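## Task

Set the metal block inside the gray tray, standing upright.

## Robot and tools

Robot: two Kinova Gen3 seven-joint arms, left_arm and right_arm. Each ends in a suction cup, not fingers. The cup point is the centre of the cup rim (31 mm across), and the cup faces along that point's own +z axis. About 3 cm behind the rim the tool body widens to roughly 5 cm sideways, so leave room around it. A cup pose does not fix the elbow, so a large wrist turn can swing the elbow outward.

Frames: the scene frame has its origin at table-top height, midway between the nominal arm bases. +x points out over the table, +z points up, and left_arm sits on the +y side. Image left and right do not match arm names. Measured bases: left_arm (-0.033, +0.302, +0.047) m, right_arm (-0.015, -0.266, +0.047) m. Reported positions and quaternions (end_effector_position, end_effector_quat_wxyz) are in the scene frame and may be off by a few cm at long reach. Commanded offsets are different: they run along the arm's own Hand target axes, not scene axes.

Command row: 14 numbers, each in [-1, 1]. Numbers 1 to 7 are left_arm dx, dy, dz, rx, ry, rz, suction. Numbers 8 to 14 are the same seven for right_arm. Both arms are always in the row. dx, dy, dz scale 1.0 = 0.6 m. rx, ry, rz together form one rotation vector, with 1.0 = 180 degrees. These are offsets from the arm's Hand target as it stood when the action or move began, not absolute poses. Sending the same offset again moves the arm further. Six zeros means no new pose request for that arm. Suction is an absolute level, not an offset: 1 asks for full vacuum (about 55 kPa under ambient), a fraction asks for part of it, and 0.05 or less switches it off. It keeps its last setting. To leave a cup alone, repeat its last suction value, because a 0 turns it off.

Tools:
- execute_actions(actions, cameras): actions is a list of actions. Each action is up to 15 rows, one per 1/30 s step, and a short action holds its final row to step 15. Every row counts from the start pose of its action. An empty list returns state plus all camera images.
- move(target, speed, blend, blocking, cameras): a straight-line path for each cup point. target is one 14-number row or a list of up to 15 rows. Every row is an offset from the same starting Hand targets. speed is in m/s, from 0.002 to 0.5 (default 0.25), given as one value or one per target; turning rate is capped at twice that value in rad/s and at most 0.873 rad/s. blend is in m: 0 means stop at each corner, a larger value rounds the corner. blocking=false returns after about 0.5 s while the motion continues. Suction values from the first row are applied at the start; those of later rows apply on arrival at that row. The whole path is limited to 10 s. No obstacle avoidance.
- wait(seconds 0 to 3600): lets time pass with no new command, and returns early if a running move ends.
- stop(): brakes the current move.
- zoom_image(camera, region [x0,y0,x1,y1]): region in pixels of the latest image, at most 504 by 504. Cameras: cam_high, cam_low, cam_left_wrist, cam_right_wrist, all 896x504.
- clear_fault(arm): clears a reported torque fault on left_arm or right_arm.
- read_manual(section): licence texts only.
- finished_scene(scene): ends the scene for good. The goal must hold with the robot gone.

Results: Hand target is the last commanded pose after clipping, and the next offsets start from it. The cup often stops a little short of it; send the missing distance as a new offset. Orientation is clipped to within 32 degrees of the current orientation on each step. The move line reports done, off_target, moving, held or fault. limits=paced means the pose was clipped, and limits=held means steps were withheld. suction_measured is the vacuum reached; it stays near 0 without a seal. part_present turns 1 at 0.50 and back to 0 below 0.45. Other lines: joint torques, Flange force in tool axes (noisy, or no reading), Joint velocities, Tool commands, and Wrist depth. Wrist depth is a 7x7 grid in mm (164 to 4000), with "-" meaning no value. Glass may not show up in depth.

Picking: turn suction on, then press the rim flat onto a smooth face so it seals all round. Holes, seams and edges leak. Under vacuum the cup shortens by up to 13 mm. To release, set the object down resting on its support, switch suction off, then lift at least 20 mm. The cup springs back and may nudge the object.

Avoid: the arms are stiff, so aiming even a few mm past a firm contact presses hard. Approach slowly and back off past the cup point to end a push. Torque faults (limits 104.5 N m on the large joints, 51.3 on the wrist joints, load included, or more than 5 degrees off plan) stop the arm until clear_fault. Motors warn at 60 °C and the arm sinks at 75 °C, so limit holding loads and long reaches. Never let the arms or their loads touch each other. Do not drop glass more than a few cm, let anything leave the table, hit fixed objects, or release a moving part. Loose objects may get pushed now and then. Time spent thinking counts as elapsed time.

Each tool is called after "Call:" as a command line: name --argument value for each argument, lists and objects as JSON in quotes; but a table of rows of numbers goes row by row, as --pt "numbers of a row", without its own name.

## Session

Call:
execute_actions --actions '[]'

Call:
zoom_image --camera "cam_high" --region '[330, 100, 600, 340]'

Scene clock: 0.00 s.
left_arm: end_effector_position=(+0.1262, +0.4212, +0.2423) suction_measured=0.01 part_present=0 end_effector_quat_wxyz=(-0.293, -0.361, +0.791, -0.397) | right_arm: end_effector_position=(+0.5370, -0.6258, +0.2723) suction_measured=0.01 part_present=0 end_effector_quat_wxyz=(+0.282, +0.744, +0.533, -0.288)
Joint positions: left_arm=[-1.158 0.671 0.091 1.989 0.205 1.49 -3.472] | right_arm=[0.244 0.886 -0.026 1.142 0.915 1.242 1.091]
Joint velocities: within noise
Joint torques (N m): no reading
Flange force (N): no reading
Wrist depth (mm): cam_left_wrist=[435 518 607 720 3266 3142 696 / 425 489 568 2550 3098 754 696 / 404 464 524 2302 810 755 3219 / 382 442 1817 935 823 806 3366 / 374 418 994 917 2420 3219 3490 / 356 1107 1022 1927 2351 2973 3299 / 1203 1061 1553 1847 2203 2642 2973] | cam_right_wrist=[2310 2376 1944 1637 418 365 327 / 2318 2351 1894 1658 422 372 328 / 2225 2351 1950 1700 424 376 331 / 2174 2294 1956 1704 420 377 332 / 2078 1991 1997 1691 422 380 335 / 1973 1827 1956 1727 424 384 337 / 1927 2085 2028 1731 429 386 339]
Hand target: left_arm +0.1262, +0.4212, +0.2423; -0.293, -0.361, +0.791, -0.397 | right_arm +0.5370, -0.6258, +0.2723; +0.282, +0.744, +0.533, -0.288
Tool commands: left_gripper/suction=+0.0 right_gripper/suction=+0.0

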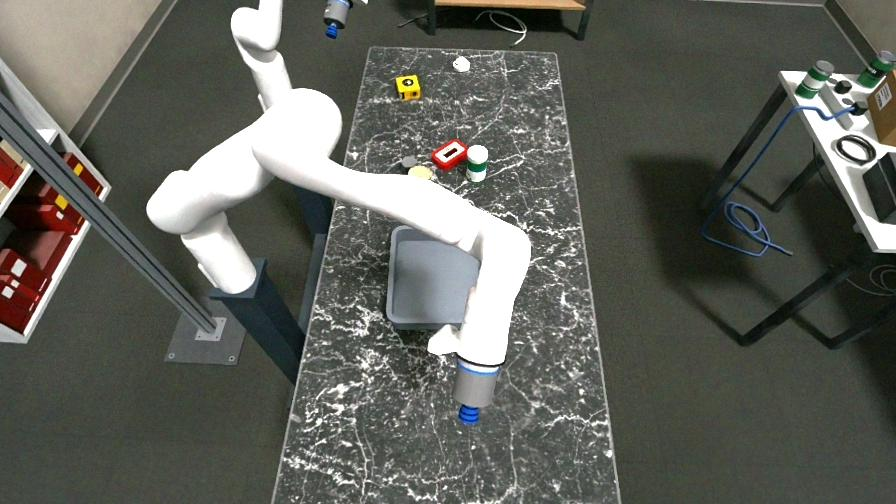

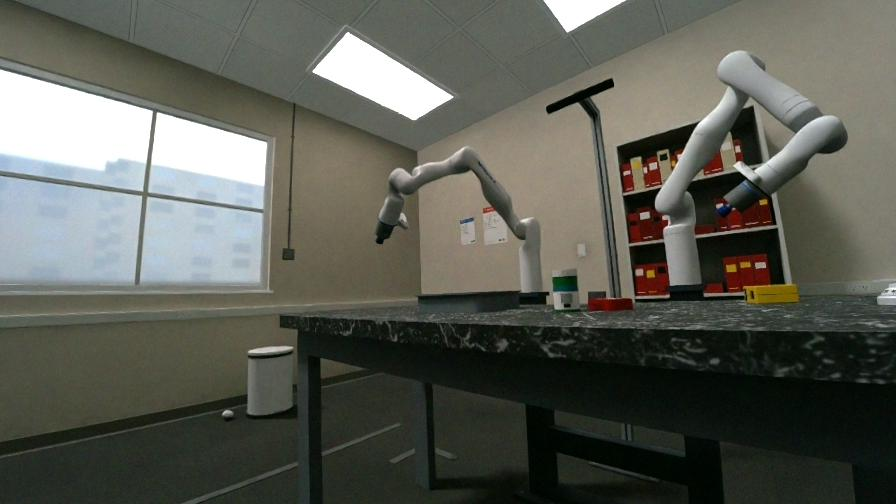

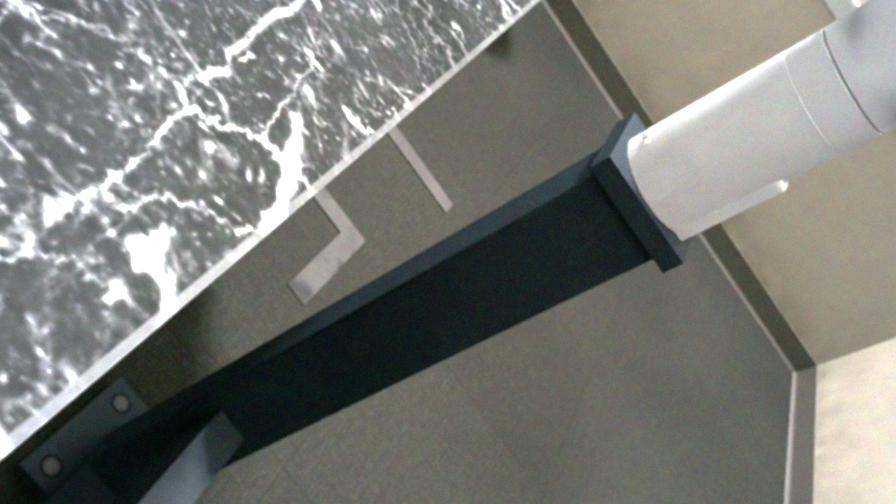

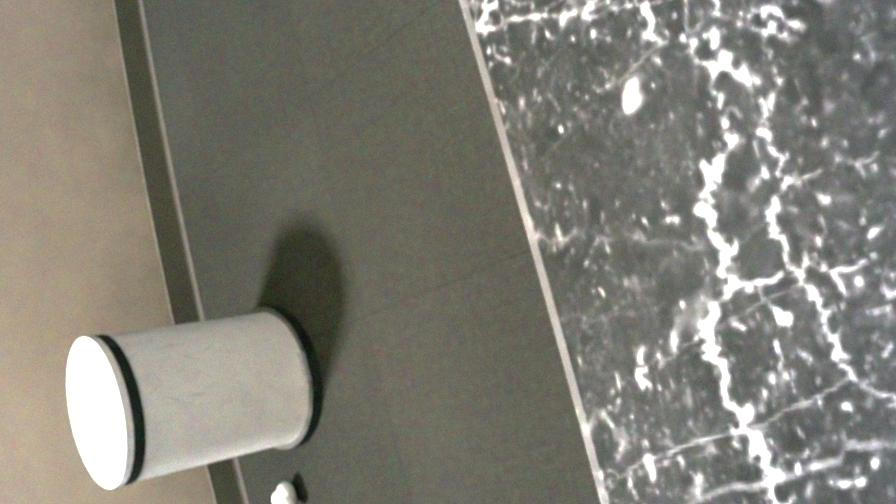

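Scaled by 1.867 from the camera's image (finer frame: 1280x720).

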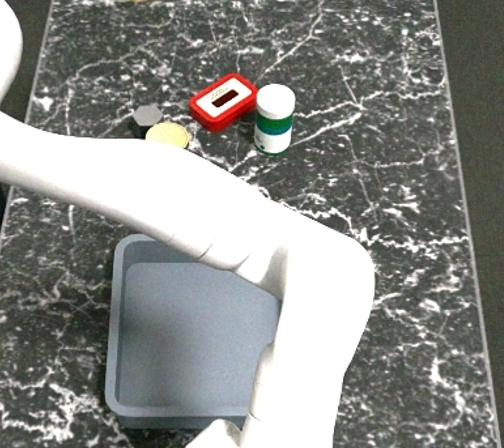

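Call:
move --target '[0.1689,-0.5887,0.2123,-0.05,-0.3315,-0.2065,0,-0.281,-0.698,0.064,0,0,0,0]' --speed 0.4 --cameras '["cam_left_wrist","cam_high"]'

Call:
zoom_image --camera "cam_high" --region '[360, 130, 560, 340]'

Scene clock: 27.17 s.
left_arm: end_effector_position=(+0.3305, +0.1303, +0.4001) suction_measured=0.01 part_present=0 end_effector_quat_wxyz=(+0.000, +0.707, -0.707, +0.000) | right_arm: end_effector_position=(+0.0871, -0.6462, +0.3219) suction_measured=0.01 part_present=0 end_effector_quat_wxyz=(+0.282, +0.744, +0.533, -0.288)
Joint positions: left_arm=[-0.103 0.257 0.636 1.57 -0.155 1.367 -1.023] | right_arm=[0.614 0.057 0.214 2.401 1.421 0.627 0.865]
Joint torques (N m): left_arm=[-0.6 -10.63 1.72 -7.16 -0.45 0.01 0.17] | right_arm=[-0.78 -7.61 -0.37 -5.16 0.64 0.6 0.21]
Flange force (N): left_arm=[1.0 -0.9 1.1] | right_arm=[1.5 1.5 8.2]
Wrist depth (mm): cam_left_wrist=[514 512 487 510 510 508 508 / 514 513 488 511 510 510 508 / 515 513 512 514 442 510 508 / 515 516 515 512 442 511 510 / 518 516 515 514 513 511 510 / 516 515 516 514 512 514 510 / 518 517 516 516 515 514 511] | cam_right_wrist=[2294 2429 1985 1718 1477 1285 1137 / 2248 2385 1979 1731 1473 1313 1151 / 2195 2394 2028 1718 1497 1318 1180 / 2160 2335 2046 1759 1517 1331 1182 / 2118 2326 2040 1778 1528 1337 1195 / 2053 2294 2078 1787 1538 1342 1197 / 1985 2188 2098 1812 1535 1359 1193]
Hand target: left_arm +0.3305, +0.1303, +0.4001; +0.000, +0.707, -0.707, +0.000 | right_arm +0.0871, -0.6462, +0.3219; +0.282, +0.744, +0.533, -0.288
Off the commanded pose: left_arm 0.000 m, 0 deg | right_arm 0.000 m, 0 deg.
move: done
Images, in order (width x height): cam_high 896x504, cam_left_wrist 896x504.

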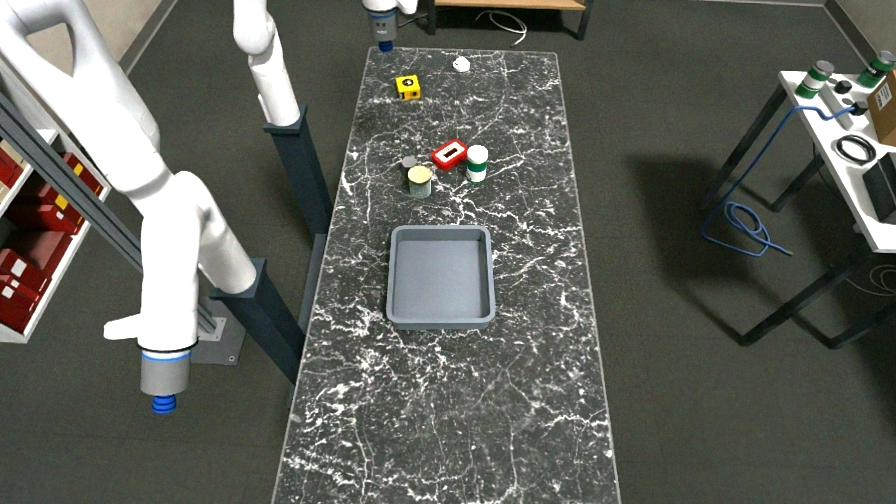

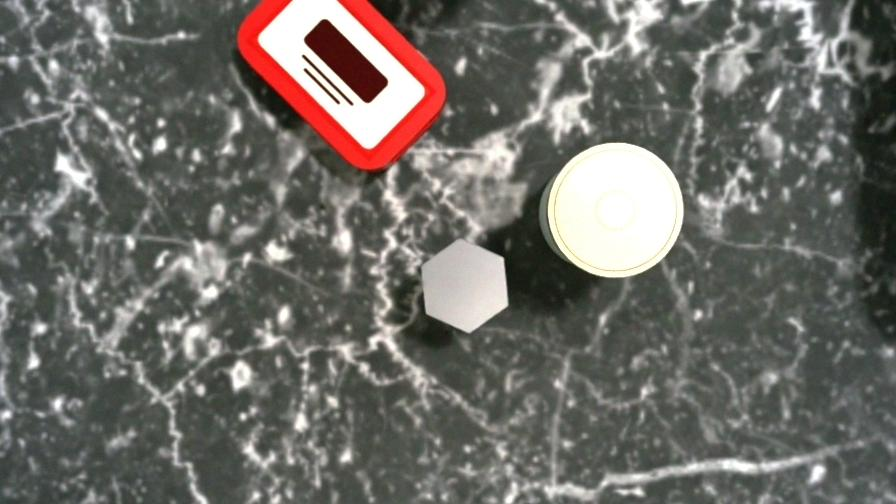

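Scaled by 2.400 from the camera's image (finer frame: 1280x720).

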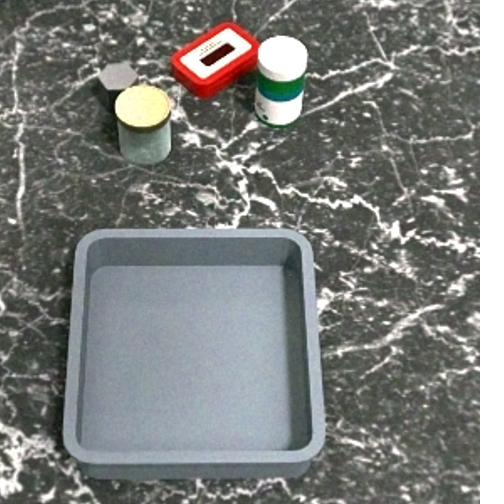

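Call:
move --target '[-0.0045,-0.0525,0.5417,0,0,0,0,0,0,0,0,0,0,0]' --speed 0.25 --cameras '["cam_high","cam_low"]'

Call:
zoom_image --camera "cam_high" --region '[370, 130, 450, 200]'

Call:
zoom_image --camera "cam_low" --region '[540, 240, 640, 320]'

Scene clock: 40.63 s.
left_arm: end_effector_position=(+0.3617, +0.1331, +0.0751) suction_measured=0.01 part_present=0 end_effector_quat_wxyz=(+0.000, +0.707, -0.707, +0.000) | right_arm: end_effector_position=(+0.0871, -0.6462, +0.3219) suction_measured=0.01 part_present=0 end_effector_quat_wxyz=(+0.282, +0.744, +0.533, -0.288)
Joint positions: left_arm=[0.103 0.804 0.364 1.932 -0.558 0.506 -0.712] | right_arm=[0.614 0.057 0.214 2.401 1.421 0.627 0.865]
Joint torques (N m): left_arm=[-0.41 -15.66 2.58 -3.04 -0.45 0.05 -0.04] | right_arm=[-0.78 -7.71 -0.33 -5.18 0.67 0.58 0.18]
Flange force (N): left_arm=[1.3 1.0 2.0] | right_arm=[1.5 1.7 8.1]
Wrist depth (mm): cam_left_wrist=[- - - 185 185 185 184 / - - - 186 185 185 185 / 187 - 187 186 186 185 185 / 188 187 187 187 186 186 - / 188 188 187 187 186 186 - / 188 188 187 187 187 186 - / 189 188 188 - 187 187 -] | cam_right_wrist=[2310 2402 2040 1704 1480 1280 1147 / 2263 2429 1967 1700 1493 1313 1153 / 2210 2343 1991 1731 1500 1318 1188 / 2139 2302 2046 1759 1514 1329 1184 / 2085 2326 2028 1778 1531 1339 1190 / 2028 2302 2092 1768 1542 1348 1201 / 2021 2181 2092 1817 1546 1356 1201]
Hand target: left_arm +0.3617, +0.1331, +0.0751; +0.000, +0.707, -0.707, +0.000 | right_arm +0.0871, -0.6462, +0.3219; +0.282, +0.744, +0.533, -0.288
Off the commanded pose: left_arm 0.000 m, 0 deg | right_arm 0.000 m, 0 deg.
move: done

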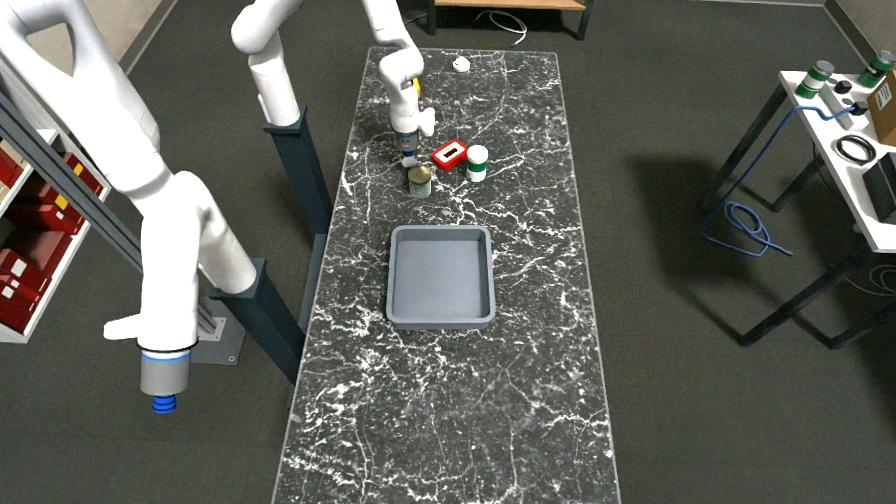

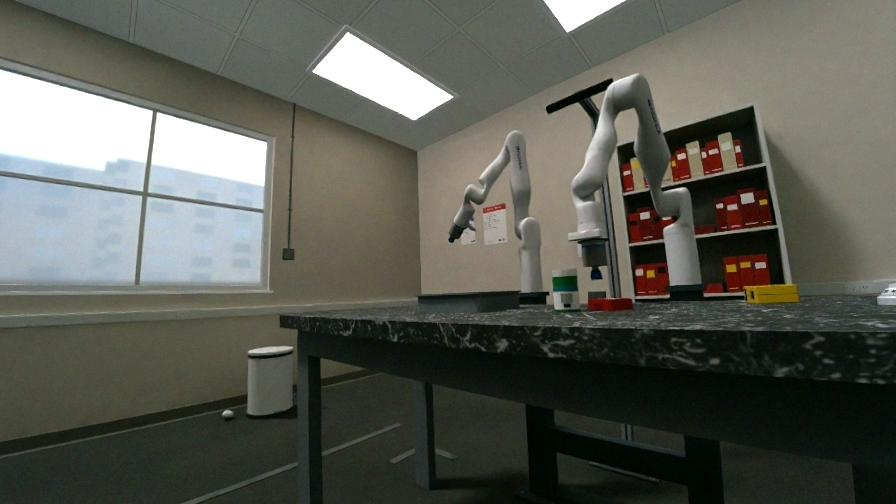

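Scaled by 6.300 from the camera's image (finer frame: 1280x720).

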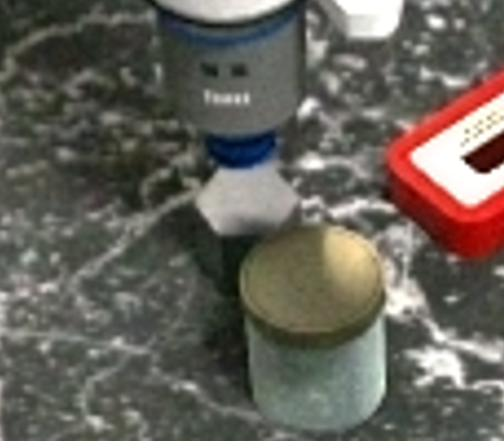

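Scaled by 5.040 from the camera's image (finer frame: 1280x720).

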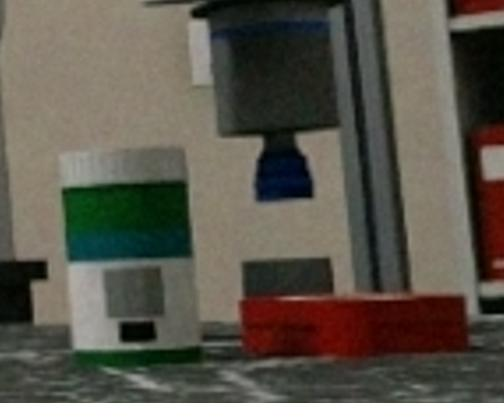

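Call:
move --pt "0 -0.0025 0.045 0 0 0 1 0 0 0 0 0 0 0" --pt "0 -0.0025 0.06 0 0 0 1 0 0 0 0 0 0 0" --speed '[0.1,0.03]'

Call:
wait --seconds 0.3

Scene clock: 45.87 s.
left_arm: end_effector_position=(+0.3632, +0.1332, +0.0391) suction_measured=0.48 part_present=0 end_effector_quat_wxyz=(+0.000, +0.707, -0.707, +0.000) | right_arm: end_effector_position=(+0.0871, -0.6462, +0.3219) suction_measured=0.01 part_present=0 end_effector_quat_wxyz=(+0.282, +0.744, +0.533, -0.288)
Joint positions: left_arm=[0.141 0.881 0.305 1.926 -0.597 0.425 -0.679] | right_arm=[0.614 0.057 0.214 2.401 1.421 0.627 0.865]
Joint torques (N m): left_arm=[-0.47 -16.87 2.8 -2.63 -0.41 -0.11 0.2] | right_arm=[-0.87 -7.62 -0.37 -5.14 0.66 0.58 0.18]
Flange force (N): left_arm=[1.2 0.7 3.6] | right_arm=[1.1 1.5 8.1]
Wrist depth (mm): cam_left_wrist=[- - - - - - - / - - - - - - - / - - - - - - - / - - - - - - - / - - - - - - - / - - - - - - - / - - - - - - -] | cam_right_wrist=[2360 2438 2003 1718 1460 1280 1137 / 2240 2402 2003 1709 1483 1310 1155 / 2167 2368 2021 1736 1493 1316 1174 / 2167 2310 2021 1740 1487 1318 1190 / 2098 2302 2046 1787 1524 1334 1201 / 2053 2310 2098 1792 1531 1348 1203 / 1997 2174 2105 1797 1546 1345 1188]
Hand target: left_arm +0.3632, +0.1332, +0.0391; +0.000, +0.707, -0.707, +0.000 | right_arm +0.0871, -0.6462, +0.3219; +0.282, +0.744, +0.533, -0.288
Off the commanded pose: left_arm 0.000 m, 0 deg | right_arm 0.000 m, 0 deg.
move: done

Scene clock: 46.17 s.
left_arm: end_effector_position=(+0.3632, +0.1332, +0.0390) suction_measured=0.78 part_present=1 end_effector_quat_wxyz=(+0.000, +0.707, -0.707, +0.000) | right_arm: end_effector_position=(+0.0871, -0.6462, +0.3219) suction_measured=0.01 part_present=0 end_effector_quat_wxyz=(+0.282, +0.744, +0.533, -0.288)
Joint positions: left_arm=[0.141 0.882 0.305 1.926 -0.597 0.424 -0.679] | right_arm=[0.614 0.057 0.214 2.401 1.421 0.627 0.865]
Joint torques (N m): left_arm=[-0.47 -16.87 2.53 -2.7 -0.41 0.07 0.21] | right_arm=[-0.86 -7.63 -0.31 -5.12 0.61 0.56 0.2]
Flange force (N): left_arm=[0.9 1.1 3.5] | right_arm=[1.5 1.5 8.4]
Wrist depth (mm): cam_left_wrist=[- - - - - - - / - - - - - - - / - - - - - - - / - - - - - - - / - - - - - - - / - - - - - - - / - - - - - - -] | cam_right_wrist=[2318 2447 1985 1704 1477 1285 1141 / 2271 2429 2003 1704 1490 1308 1159 / 2174 2351 1991 1727 1493 1321 1174 / 2167 2351 2046 1749 1510 1326 1186 / 2085 2326 2066 1745 1521 1339 1193 / 2053 2271 2085 1787 1546 1353 1199 / 1997 2210 2105 1812 1560 1356 1184]
Hand target: left_arm +0.3632, +0.1332, +0.0390; +0.000, +0.707, -0.707, +0.000 | right_arm +0.0871, -0.6462, +0.3219; +0.282, +0.744, +0.533, -0.288
Tool commands: left_gripper/suction=+1.0 right_gripper/suction=+0.0
Off the commanded pose: left_arm 0.000 m, 0 deg | right_arm 0.000 m, 0 deg.
wait: 0.30 s; at rest by 0.17 s

Call:
move --pt "0 0 -0.17 0 0 0 1 0 0 0 0 0 0 0" --pt "0.4967 -0.1017 -0.2017 0 0 0 1 0 0 0 0 0 0 0" --pt "0.4967 -0.1017 -0.0067 0 0 0 1 0 0 0 0 0 0 0" --speed '[0.15,0.25,0.08]' --blend '[0.02,0.02,0]' --cameras '["cam_high"]'

Call:
zoom_image --camera "cam_high" --region '[360, 130, 560, 340]'

Scene clock: 58.23 s.
left_arm: end_effector_position=(+0.4244, -0.1648, +0.0430) suction_measured=0.90 part_present=1 end_effector_quat_wxyz=(+0.000, +0.707, -0.707, +0.000) | right_arm: end_effector_position=(+0.0871, -0.6462, +0.3219) suction_measured=0.01 part_present=0 end_effector_quat_wxyz=(+0.282, +0.744, +0.533, -0.288)
Joint positions: left_arm=[0.59 1.223 0.441 0.972 -0.485 1.036 -0.56] | right_arm=[0.614 0.057 0.214 2.401 1.421 0.627 0.865]
Joint torques (N m): left_arm=[-0.36 -23.52 3.36 -5.91 -0.42 0.09 0.23] | right_arm=[-0.81 -7.61 -0.3 -5.24 0.63 0.57 0.18]
Flange force (N): left_arm=[0.5 0.2 2.1] | right_arm=[1.6 1.3 8.0]
Wrist depth (mm): cam_left_wrist=[- - - - - - - / - - - - - - - / - - - - - - - / - - - - - - - / - - - - - - - / - - - - - - - / - - - - - - -] | cam_right_wrist=[2310 2429 2015 1696 1473 1273 1139 / 2263 2420 1979 1696 1493 1316 1153 / 2203 2385 2015 1745 1490 1310 1176 / 2174 2318 2021 1763 1528 1326 1186 / 2118 2263 2053 1768 1517 1331 1195 / 2078 2263 2092 1787 1528 1348 1197 / 1985 2195 2118 1807 1553 1364 1193]
Hand target: left_arm +0.4244, -0.1648, +0.0429; +0.000, +0.707, -0.707, +0.000 | right_arm +0.0871, -0.6462, +0.3219; +0.282, +0.744, +0.533, -0.288
Off the commanded pose: left_arm 0.000 m, 0 deg | right_arm 0.000 m, 0 deg.
move: done

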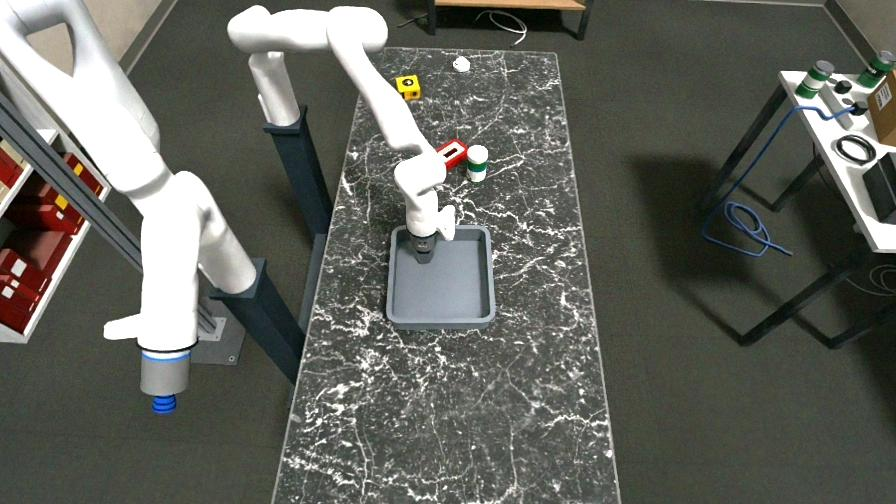

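Scaled by 2.400 from the camera's image (finer frame: 1280x720).

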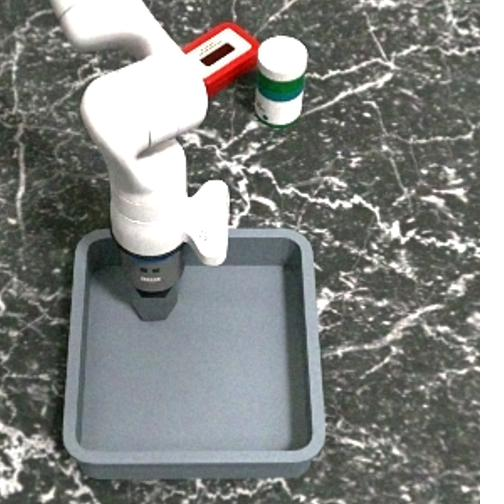

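Call:
move --target '[0,0,0.0055,0,0,0,1,0,0,0,0,0,0,0]' --speed 0.02

Scene clock: 60.77 s.
left_arm: end_effector_position=(+0.4244, -0.1648, +0.0397) suction_measured=0.90 part_present=1 end_effector_quat_wxyz=(+0.000, +0.707, -0.707, +0.000) | right_arm: end_effector_position=(+0.0871, -0.6462, +0.3219) suction_measured=0.01 part_present=0 end_effector_quat_wxyz=(+0.282, +0.744, +0.533, -0.288)
Joint positions: left_arm=[0.591 1.228 0.44 0.972 -0.487 1.031 -0.559] | right_arm=[0.614 0.057 0.214 2.401 1.421 0.627 0.865]
Joint torques (N m): left_arm=[-0.51 -23.45 3.43 -5.97 -0.41 0.06 0.25] | right_arm=[-0.84 -7.66 -0.29 -5.13 0.64 0.51 0.15]
Flange force (N): left_arm=[0.3 0.6 2.0] | right_arm=[1.2 1.8 7.8]
Wrist depth (mm): cam_left_wrist=[- - - - - - - / - - - - - - - / - - - - - - - / - - - - - - - / - - - - - - - / - - - - - - - / - - - - - - -] | cam_right_wrist=[2302 2447 2034 1713 1487 1282 1143 / 2255 2420 1997 1718 1487 1305 1155 / 2167 2343 1997 1736 1510 1316 1178 / 2153 2335 2021 1759 1503 1329 1184 / 2078 2294 2066 1782 1521 1326 1197 / 2053 2271 2078 1778 1528 1345 1201 / 1944 2225 2092 1817 1556 1353 1193]
Hand target: left_arm +0.4244, -0.1648, +0.0396; +0.000, +0.707, -0.707, +0.000 | right_arm +0.0871, -0.6462, +0.3219; +0.282, +0.744, +0.533, -0.288
Off the commanded pose: left_arm 0.000 m, 0 deg | right_arm 0.000 m, 0 deg.
move: done

Call:
move --target '[0,0,0.0033,0,0,0,1,0,0,0,0,0,0,0]' --speed 0.02

Scene clock: 63.43 s.
left_arm: end_effector_position=(+0.4244, -0.1648, +0.0377) suction_measured=0.90 part_present=1 end_effector_quat_wxyz=(+0.000, +0.707, -0.707, +0.000) | right_arm: end_effector_position=(+0.0871, -0.6462, +0.3219) suction_measured=0.01 part_present=0 end_effector_quat_wxyz=(+0.282, +0.744, +0.533, -0.288)
Joint positions: left_arm=[0.591 1.232 0.439 0.972 -0.487 1.028 -0.559] | right_arm=[0.614 0.057 0.214 2.401 1.421 0.627 0.865]
Joint torques (N m): left_arm=[-0.38 -23.46 3.37 -5.87 -0.41 0.07 0.2] | right_arm=[-0.84 -7.58 -0.34 -5.13 0.63 0.5 0.19]
Flange force (N): left_arm=[0.4 0.3 2.0] | right_arm=[1.3 1.6 7.8]
Wrist depth (mm): cam_left_wrist=[- - - - - - - / - - - - - - - / - - - - - - - / - - - - - - - / - - - - - - - / - - - - - - - / - - - - - - -] | cam_right_wrist=[2318 2456 2021 1696 1464 1273 1149 / 2255 2411 1973 1713 1483 1305 1151 / 2181 2360 2015 1722 1514 1323 1178 / 2146 2310 2059 1759 1507 1329 1182 / 2098 2318 2046 1773 1514 1339 1195 / 2072 2286 2066 1792 1546 1348 1193 / 1979 2188 2132 1782 1542 1364 1195]
Hand target: left_arm +0.4244, -0.1648, +0.0376; +0.000, +0.707, -0.707, +0.000 | right_arm +0.0871, -0.6462, +0.3219; +0.282, +0.744, +0.533, -0.288
Off the commanded pose: left_arm 0.000 m, 0 deg | right_arm 0.000 m, 0 deg.
move: done

Call:
move --target '[0,0,0.0042,0,0,0,1,0,0,0,0,0,0,0]' --speed 0.015

Scene clock: 67.27 s.
left_arm: end_effector_position=(+0.4244, -0.1648, +0.0352) suction_measured=0.90 part_present=1 end_effector_quat_wxyz=(+0.000, +0.707, -0.707, +0.000) | right_arm: end_effector_position=(+0.0871, -0.6462, +0.3219) suction_measured=0.01 part_present=0 end_effector_quat_wxyz=(+0.282, +0.744, +0.533, -0.288)
Joint positions: left_arm=[0.591 1.235 0.438 0.971 -0.488 1.025 -0.559] | right_arm=[0.614 0.057 0.214 2.401 1.421 0.627 0.865]
Joint torques (N m): left_arm=[-0.39 -22.73 3.23 -5.84 -0.42 -0.14 0.22] | right_arm=[-0.8 -7.64 -0.31 -5.16 0.66 0.51 0.17]
Flange force (N): left_arm=[-0.2 0.9 0.5] | right_arm=[1.3 1.8 7.7]
Wrist depth (mm): cam_left_wrist=[- - - - - - - / - - - - - - - / - - - - - - - / - - - - - - - / - - - - - - - / - - - - - - - / - - - - - - -] | cam_right_wrist=[2302 2438 2028 1700 1460 1278 1149 / 2294 2420 2021 1722 1490 1310 1157 / 2218 2402 2021 1731 1497 1316 1180 / 2139 2335 2040 1736 1510 1334 1184 / 2085 2335 2053 1782 1524 1331 1184 / 2072 2278 2105 1787 1546 1345 1208 / 1985 2188 2118 1792 1549 1361 1201]
Hand target: left_arm +0.4244, -0.1648, +0.0351; +0.000, +0.707, -0.707, +0.000 | right_arm +0.0871, -0.6462, +0.3219; +0.282, +0.744, +0.533, -0.288
Off the commanded pose: left_arm 0.000 m, 0 deg | right_arm 0.000 m, 0 deg.
move: done

Just touching. One small step with release.

Call:
move --target '[0,0,0.0017,0,0,0,1,0,0,0,0,0,0,0]' --speed 0.015

Call:
move --target '[0,0,-0.001,0,0,0,0,0,0,0,0,0,0,0]' --speed 0.015

Call:
wait --seconds 0.5

Call:
move --pt "0 0 -0.04 0 0 0 0 0 0 0 0 0 0 0" --pt "0 0 -0.25 0 0 0 0 0 0 0 0 0 0 0" --speed '[0.05,0.2]' --blend '[0.01,0]' --cameras '["cam_high"]'

Scene clock: 74.10 s.
left_arm: end_effector_position=(+0.4244, -0.1649, +0.0342) suction_measured=0.90 part_present=1 end_effector_quat_wxyz=(+0.000, +0.707, -0.707, +0.000) | right_arm: end_effector_position=(+0.0871, -0.6462, +0.3219) suction_measured=0.01 part_present=0 end_effector_quat_wxyz=(+0.282, +0.744, +0.533, -0.288)
Joint positions: left_arm=[0.592 1.237 0.438 0.971 -0.488 1.023 -0.558] | right_arm=[0.614 0.057 0.214 2.401 1.421 0.627 0.865]
Joint torques (N m): left_arm=[-0.31 -13.19 1.59 -3.12 -0.58 -1.03 0.2] | right_arm=[-0.75 -7.68 -0.39 -5.18 0.65 0.54 0.15]
Flange force (N): left_arm=[-1.7 2.2 -15.9] | right_arm=[1.3 1.7 7.9]
Wrist depth (mm): cam_left_wrist=[- - - - - - - / - - - - - - - / - - - - - - - / - - - - - - - / - - - - - - - / - - - - - - - / - - - - - - -] | cam_right_wrist=[2294 2456 2015 1718 1483 1275 1139 / 2255 2385 1967 1722 1464 1298 1151 / 2174 2385 2028 1736 1503 1313 1178 / 2132 2368 2028 1754 1521 1334 1188 / 2118 2335 2059 1768 1517 1337 1186 / 2040 2302 2105 1778 1542 1350 1195 / 1997 2218 2092 1787 1538 1359 1195]
Hand target: left_arm +0.4244, -0.1648, +0.0341; +0.000, +0.707, -0.707, +0.000 | right_arm +0.0871, -0.6462, +0.3219; +0.282, +0.744, +0.533, -0.288
Off the commanded pose: left_arm 0.000 m, 0 deg | right_arm 0.000 m, 0 deg.
move: done

Scene clock: 74.60 s.
left_arm: end_effector_position=(+0.4243, -0.1649, +0.0347) suction_measured=0.01 part_present=0 end_effector_quat_wxyz=(+0.000, +0.707, -0.707, +0.000) | right_arm: end_effector_position=(+0.0871, -0.6462, +0.3219) suction_measured=0.01 part_present=0 end_effector_quat_wxyz=(+0.282, +0.744, +0.533, -0.288)
Joint positions: left_arm=[0.592 1.236 0.438 0.971 -0.488 1.024 -0.559] | right_arm=[0.614 0.057 0.214 2.401 1.421 0.627 0.865]
Joint torques (N m): left_arm=[-0.32 -14.46 1.87 -3.25 -0.5 -0.69 0.2] | right_arm=[-0.79 -7.63 -0.28 -5.1 0.68 0.57 0.18]
Flange force (N): left_arm=[-1.0 1.6 -13.3] | right_arm=[1.2 1.8 7.7]
Wrist depth (mm): cam_left_wrist=[- - - - - - - / - - - - - - - / - - - - - - - / - - - - - - - / - - - - - - - / - - - - - - - / - - - - - - -] | cam_right_wrist=[2335 2438 2015 1709 1470 1282 1145 / 2271 2420 2009 1704 1480 1318 1155 / 2203 2360 2034 1745 1510 1321 1176 / 2160 2351 2034 1731 1510 1316 1182 / 2085 2302 2046 1763 1524 1334 1190 / 2085 2286 2098 1792 1528 1345 1201 / 1997 2195 2118 1822 1549 1361 1186]
Hand target: left_arm +0.4244, -0.1648, +0.0347; +0.000, +0.707, -0.707, +0.000 | right_arm +0.0871, -0.6462, +0.3219; +0.282, +0.744, +0.533, -0.288
Off the commanded pose: left_arm 0.000 m, 0 deg | right_arm 0.000 m, 0 deg.
move: done

Scene clock: 75.10 s.
left_arm: end_effector_position=(+0.4244, -0.1648, +0.0347) suction_measured=0.01 part_present=0 end_effector_quat_wxyz=(+0.000, +0.707, -0.707, +0.000) | right_arm: end_effector_position=(+0.0871, -0.6462, +0.3219) suction_measured=0.01 part_present=0 end_effector_quat_wxyz=(+0.282, +0.744, +0.533, -0.288)
Joint positions: left_arm=[0.592 1.236 0.438 0.971 -0.488 1.024 -0.559] | right_arm=[0.614 0.057 0.214 2.401 1.421 0.627 0.865]
Joint torques (N m): left_arm=[-0.29 -14.95 1.9 -3.2 -0.48 -0.49 0.17] | right_arm=[-0.78 -7.62 -0.33 -5.19 0.65 0.51 0.19]
Flange force (N): left_arm=[-0.5 1.1 -12.2] | right_arm=[1.6 1.6 7.8]
Wrist depth (mm): cam_left_wrist=[- - - - - - - / - - - - - - - / - - - - - - - / - - - - - - - / - - - - - - - / - - - - - - - / - - - - - - -] | cam_right_wrist=[2326 2447 2015 1709 1473 1287 1149 / 2271 2394 1979 1713 1473 1298 1149 / 2195 2351 1997 1736 1500 1318 1178 / 2160 2335 2046 1745 1517 1326 1180 / 2092 2271 2066 1759 1524 1334 1188 / 2085 2255 2098 1797 1542 1345 1195 / 1956 2203 2125 1812 1553 1356 1188]
Hand target: left_arm +0.4244, -0.1648, +0.0347; +0.000, +0.707, -0.707, +0.000 | right_arm +0.0871, -0.6462, +0.3219; +0.282, +0.744, +0.533, -0.288
Tool commands: left_gripper/suction=+0.0 right_gripper/suction=+0.0
Off the commanded pose: left_arm 0.000 m, 0 deg | right_arm 0.000 m, 0 deg.
wait: 0.50 s; at rest by 0.17 s

Scene clock: 76.70 s.
left_arm: end_effector_position=(+0.4245, -0.1649, +0.1846) suction_measured=0.01 part_present=0 end_effector_quat_wxyz=(+0.000, +0.707, -0.707, +0.000) | right_arm: end_effector_position=(+0.0871, -0.6462, +0.3219) suction_measured=0.01 part_present=0 end_effector_quat_wxyz=(+0.282, +0.744, +0.533, -0.288)
Joint positions: left_arm=[0.584 1.043 0.489 0.894 -0.436 1.289 -0.597] | right_arm=[0.614 0.057 0.214 2.401 1.421 0.627 0.865]
Joint torques (N m): left_arm=[-0.47 -21.79 3.05 -6.08 -0.45 0.01 0.21] | right_arm=[-0.74 -7.63 -0.19 -5.15 0.64 0.56 0.14]
Flange force (N): left_arm=[1.9 -1.0 -0.1] | right_arm=[1.4 1.8 7.5]
Wrist depth (mm): cam_left_wrist=[295 295 291 289 289 289 288 / 295 295 291 290 289 289 288 / 296 240 291 291 290 290 289 / 296 296 291 291 291 290 289 / 297 296 292 292 291 290 290 / 298 297 293 251 291 291 290 / 299 297 294 251 292 292 291] | cam_right_wrist=[2310 2438 2021 1696 1470 1282 1147 / 2278 2385 2009 1713 1477 1316 1149 / 2210 2351 2009 1736 1497 1321 1167 / 2139 2360 2028 1745 1503 1329 1188 / 2098 2310 2053 1773 1531 1339 1193 / 2059 2286 2078 1797 1535 1353 1199 / 2015 2218 2092 1827 1546 1364 1195]
Hand target: left_arm +0.4245, -0.1649, +0.1847; +0.000, +0.707, -0.707, +0.000 | right_arm +0.0871, -0.6462, +0.3219; +0.282, +0.744, +0.533, -0.288
Off the commanded pose: left_arm 0.000 m, 0 deg | right_arm 0.000 m, 0 deg.
move: done

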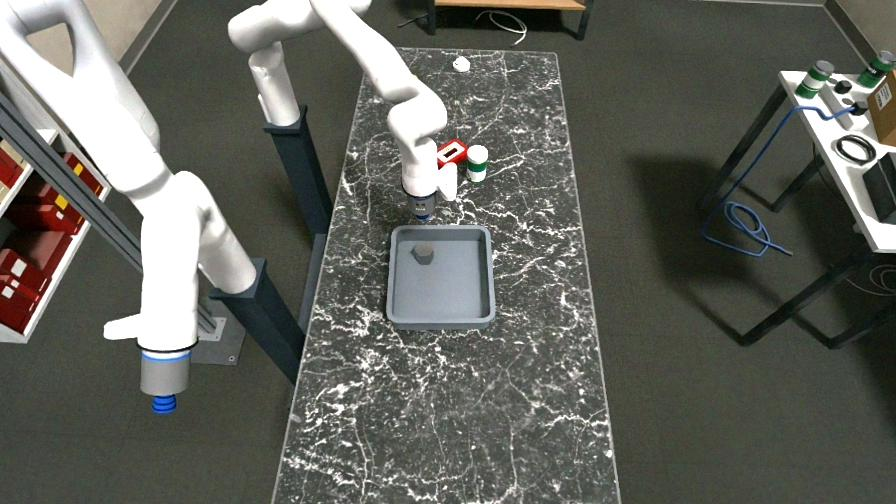

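Call:
finished_scene --scene 3

The scene is finished: the task was done.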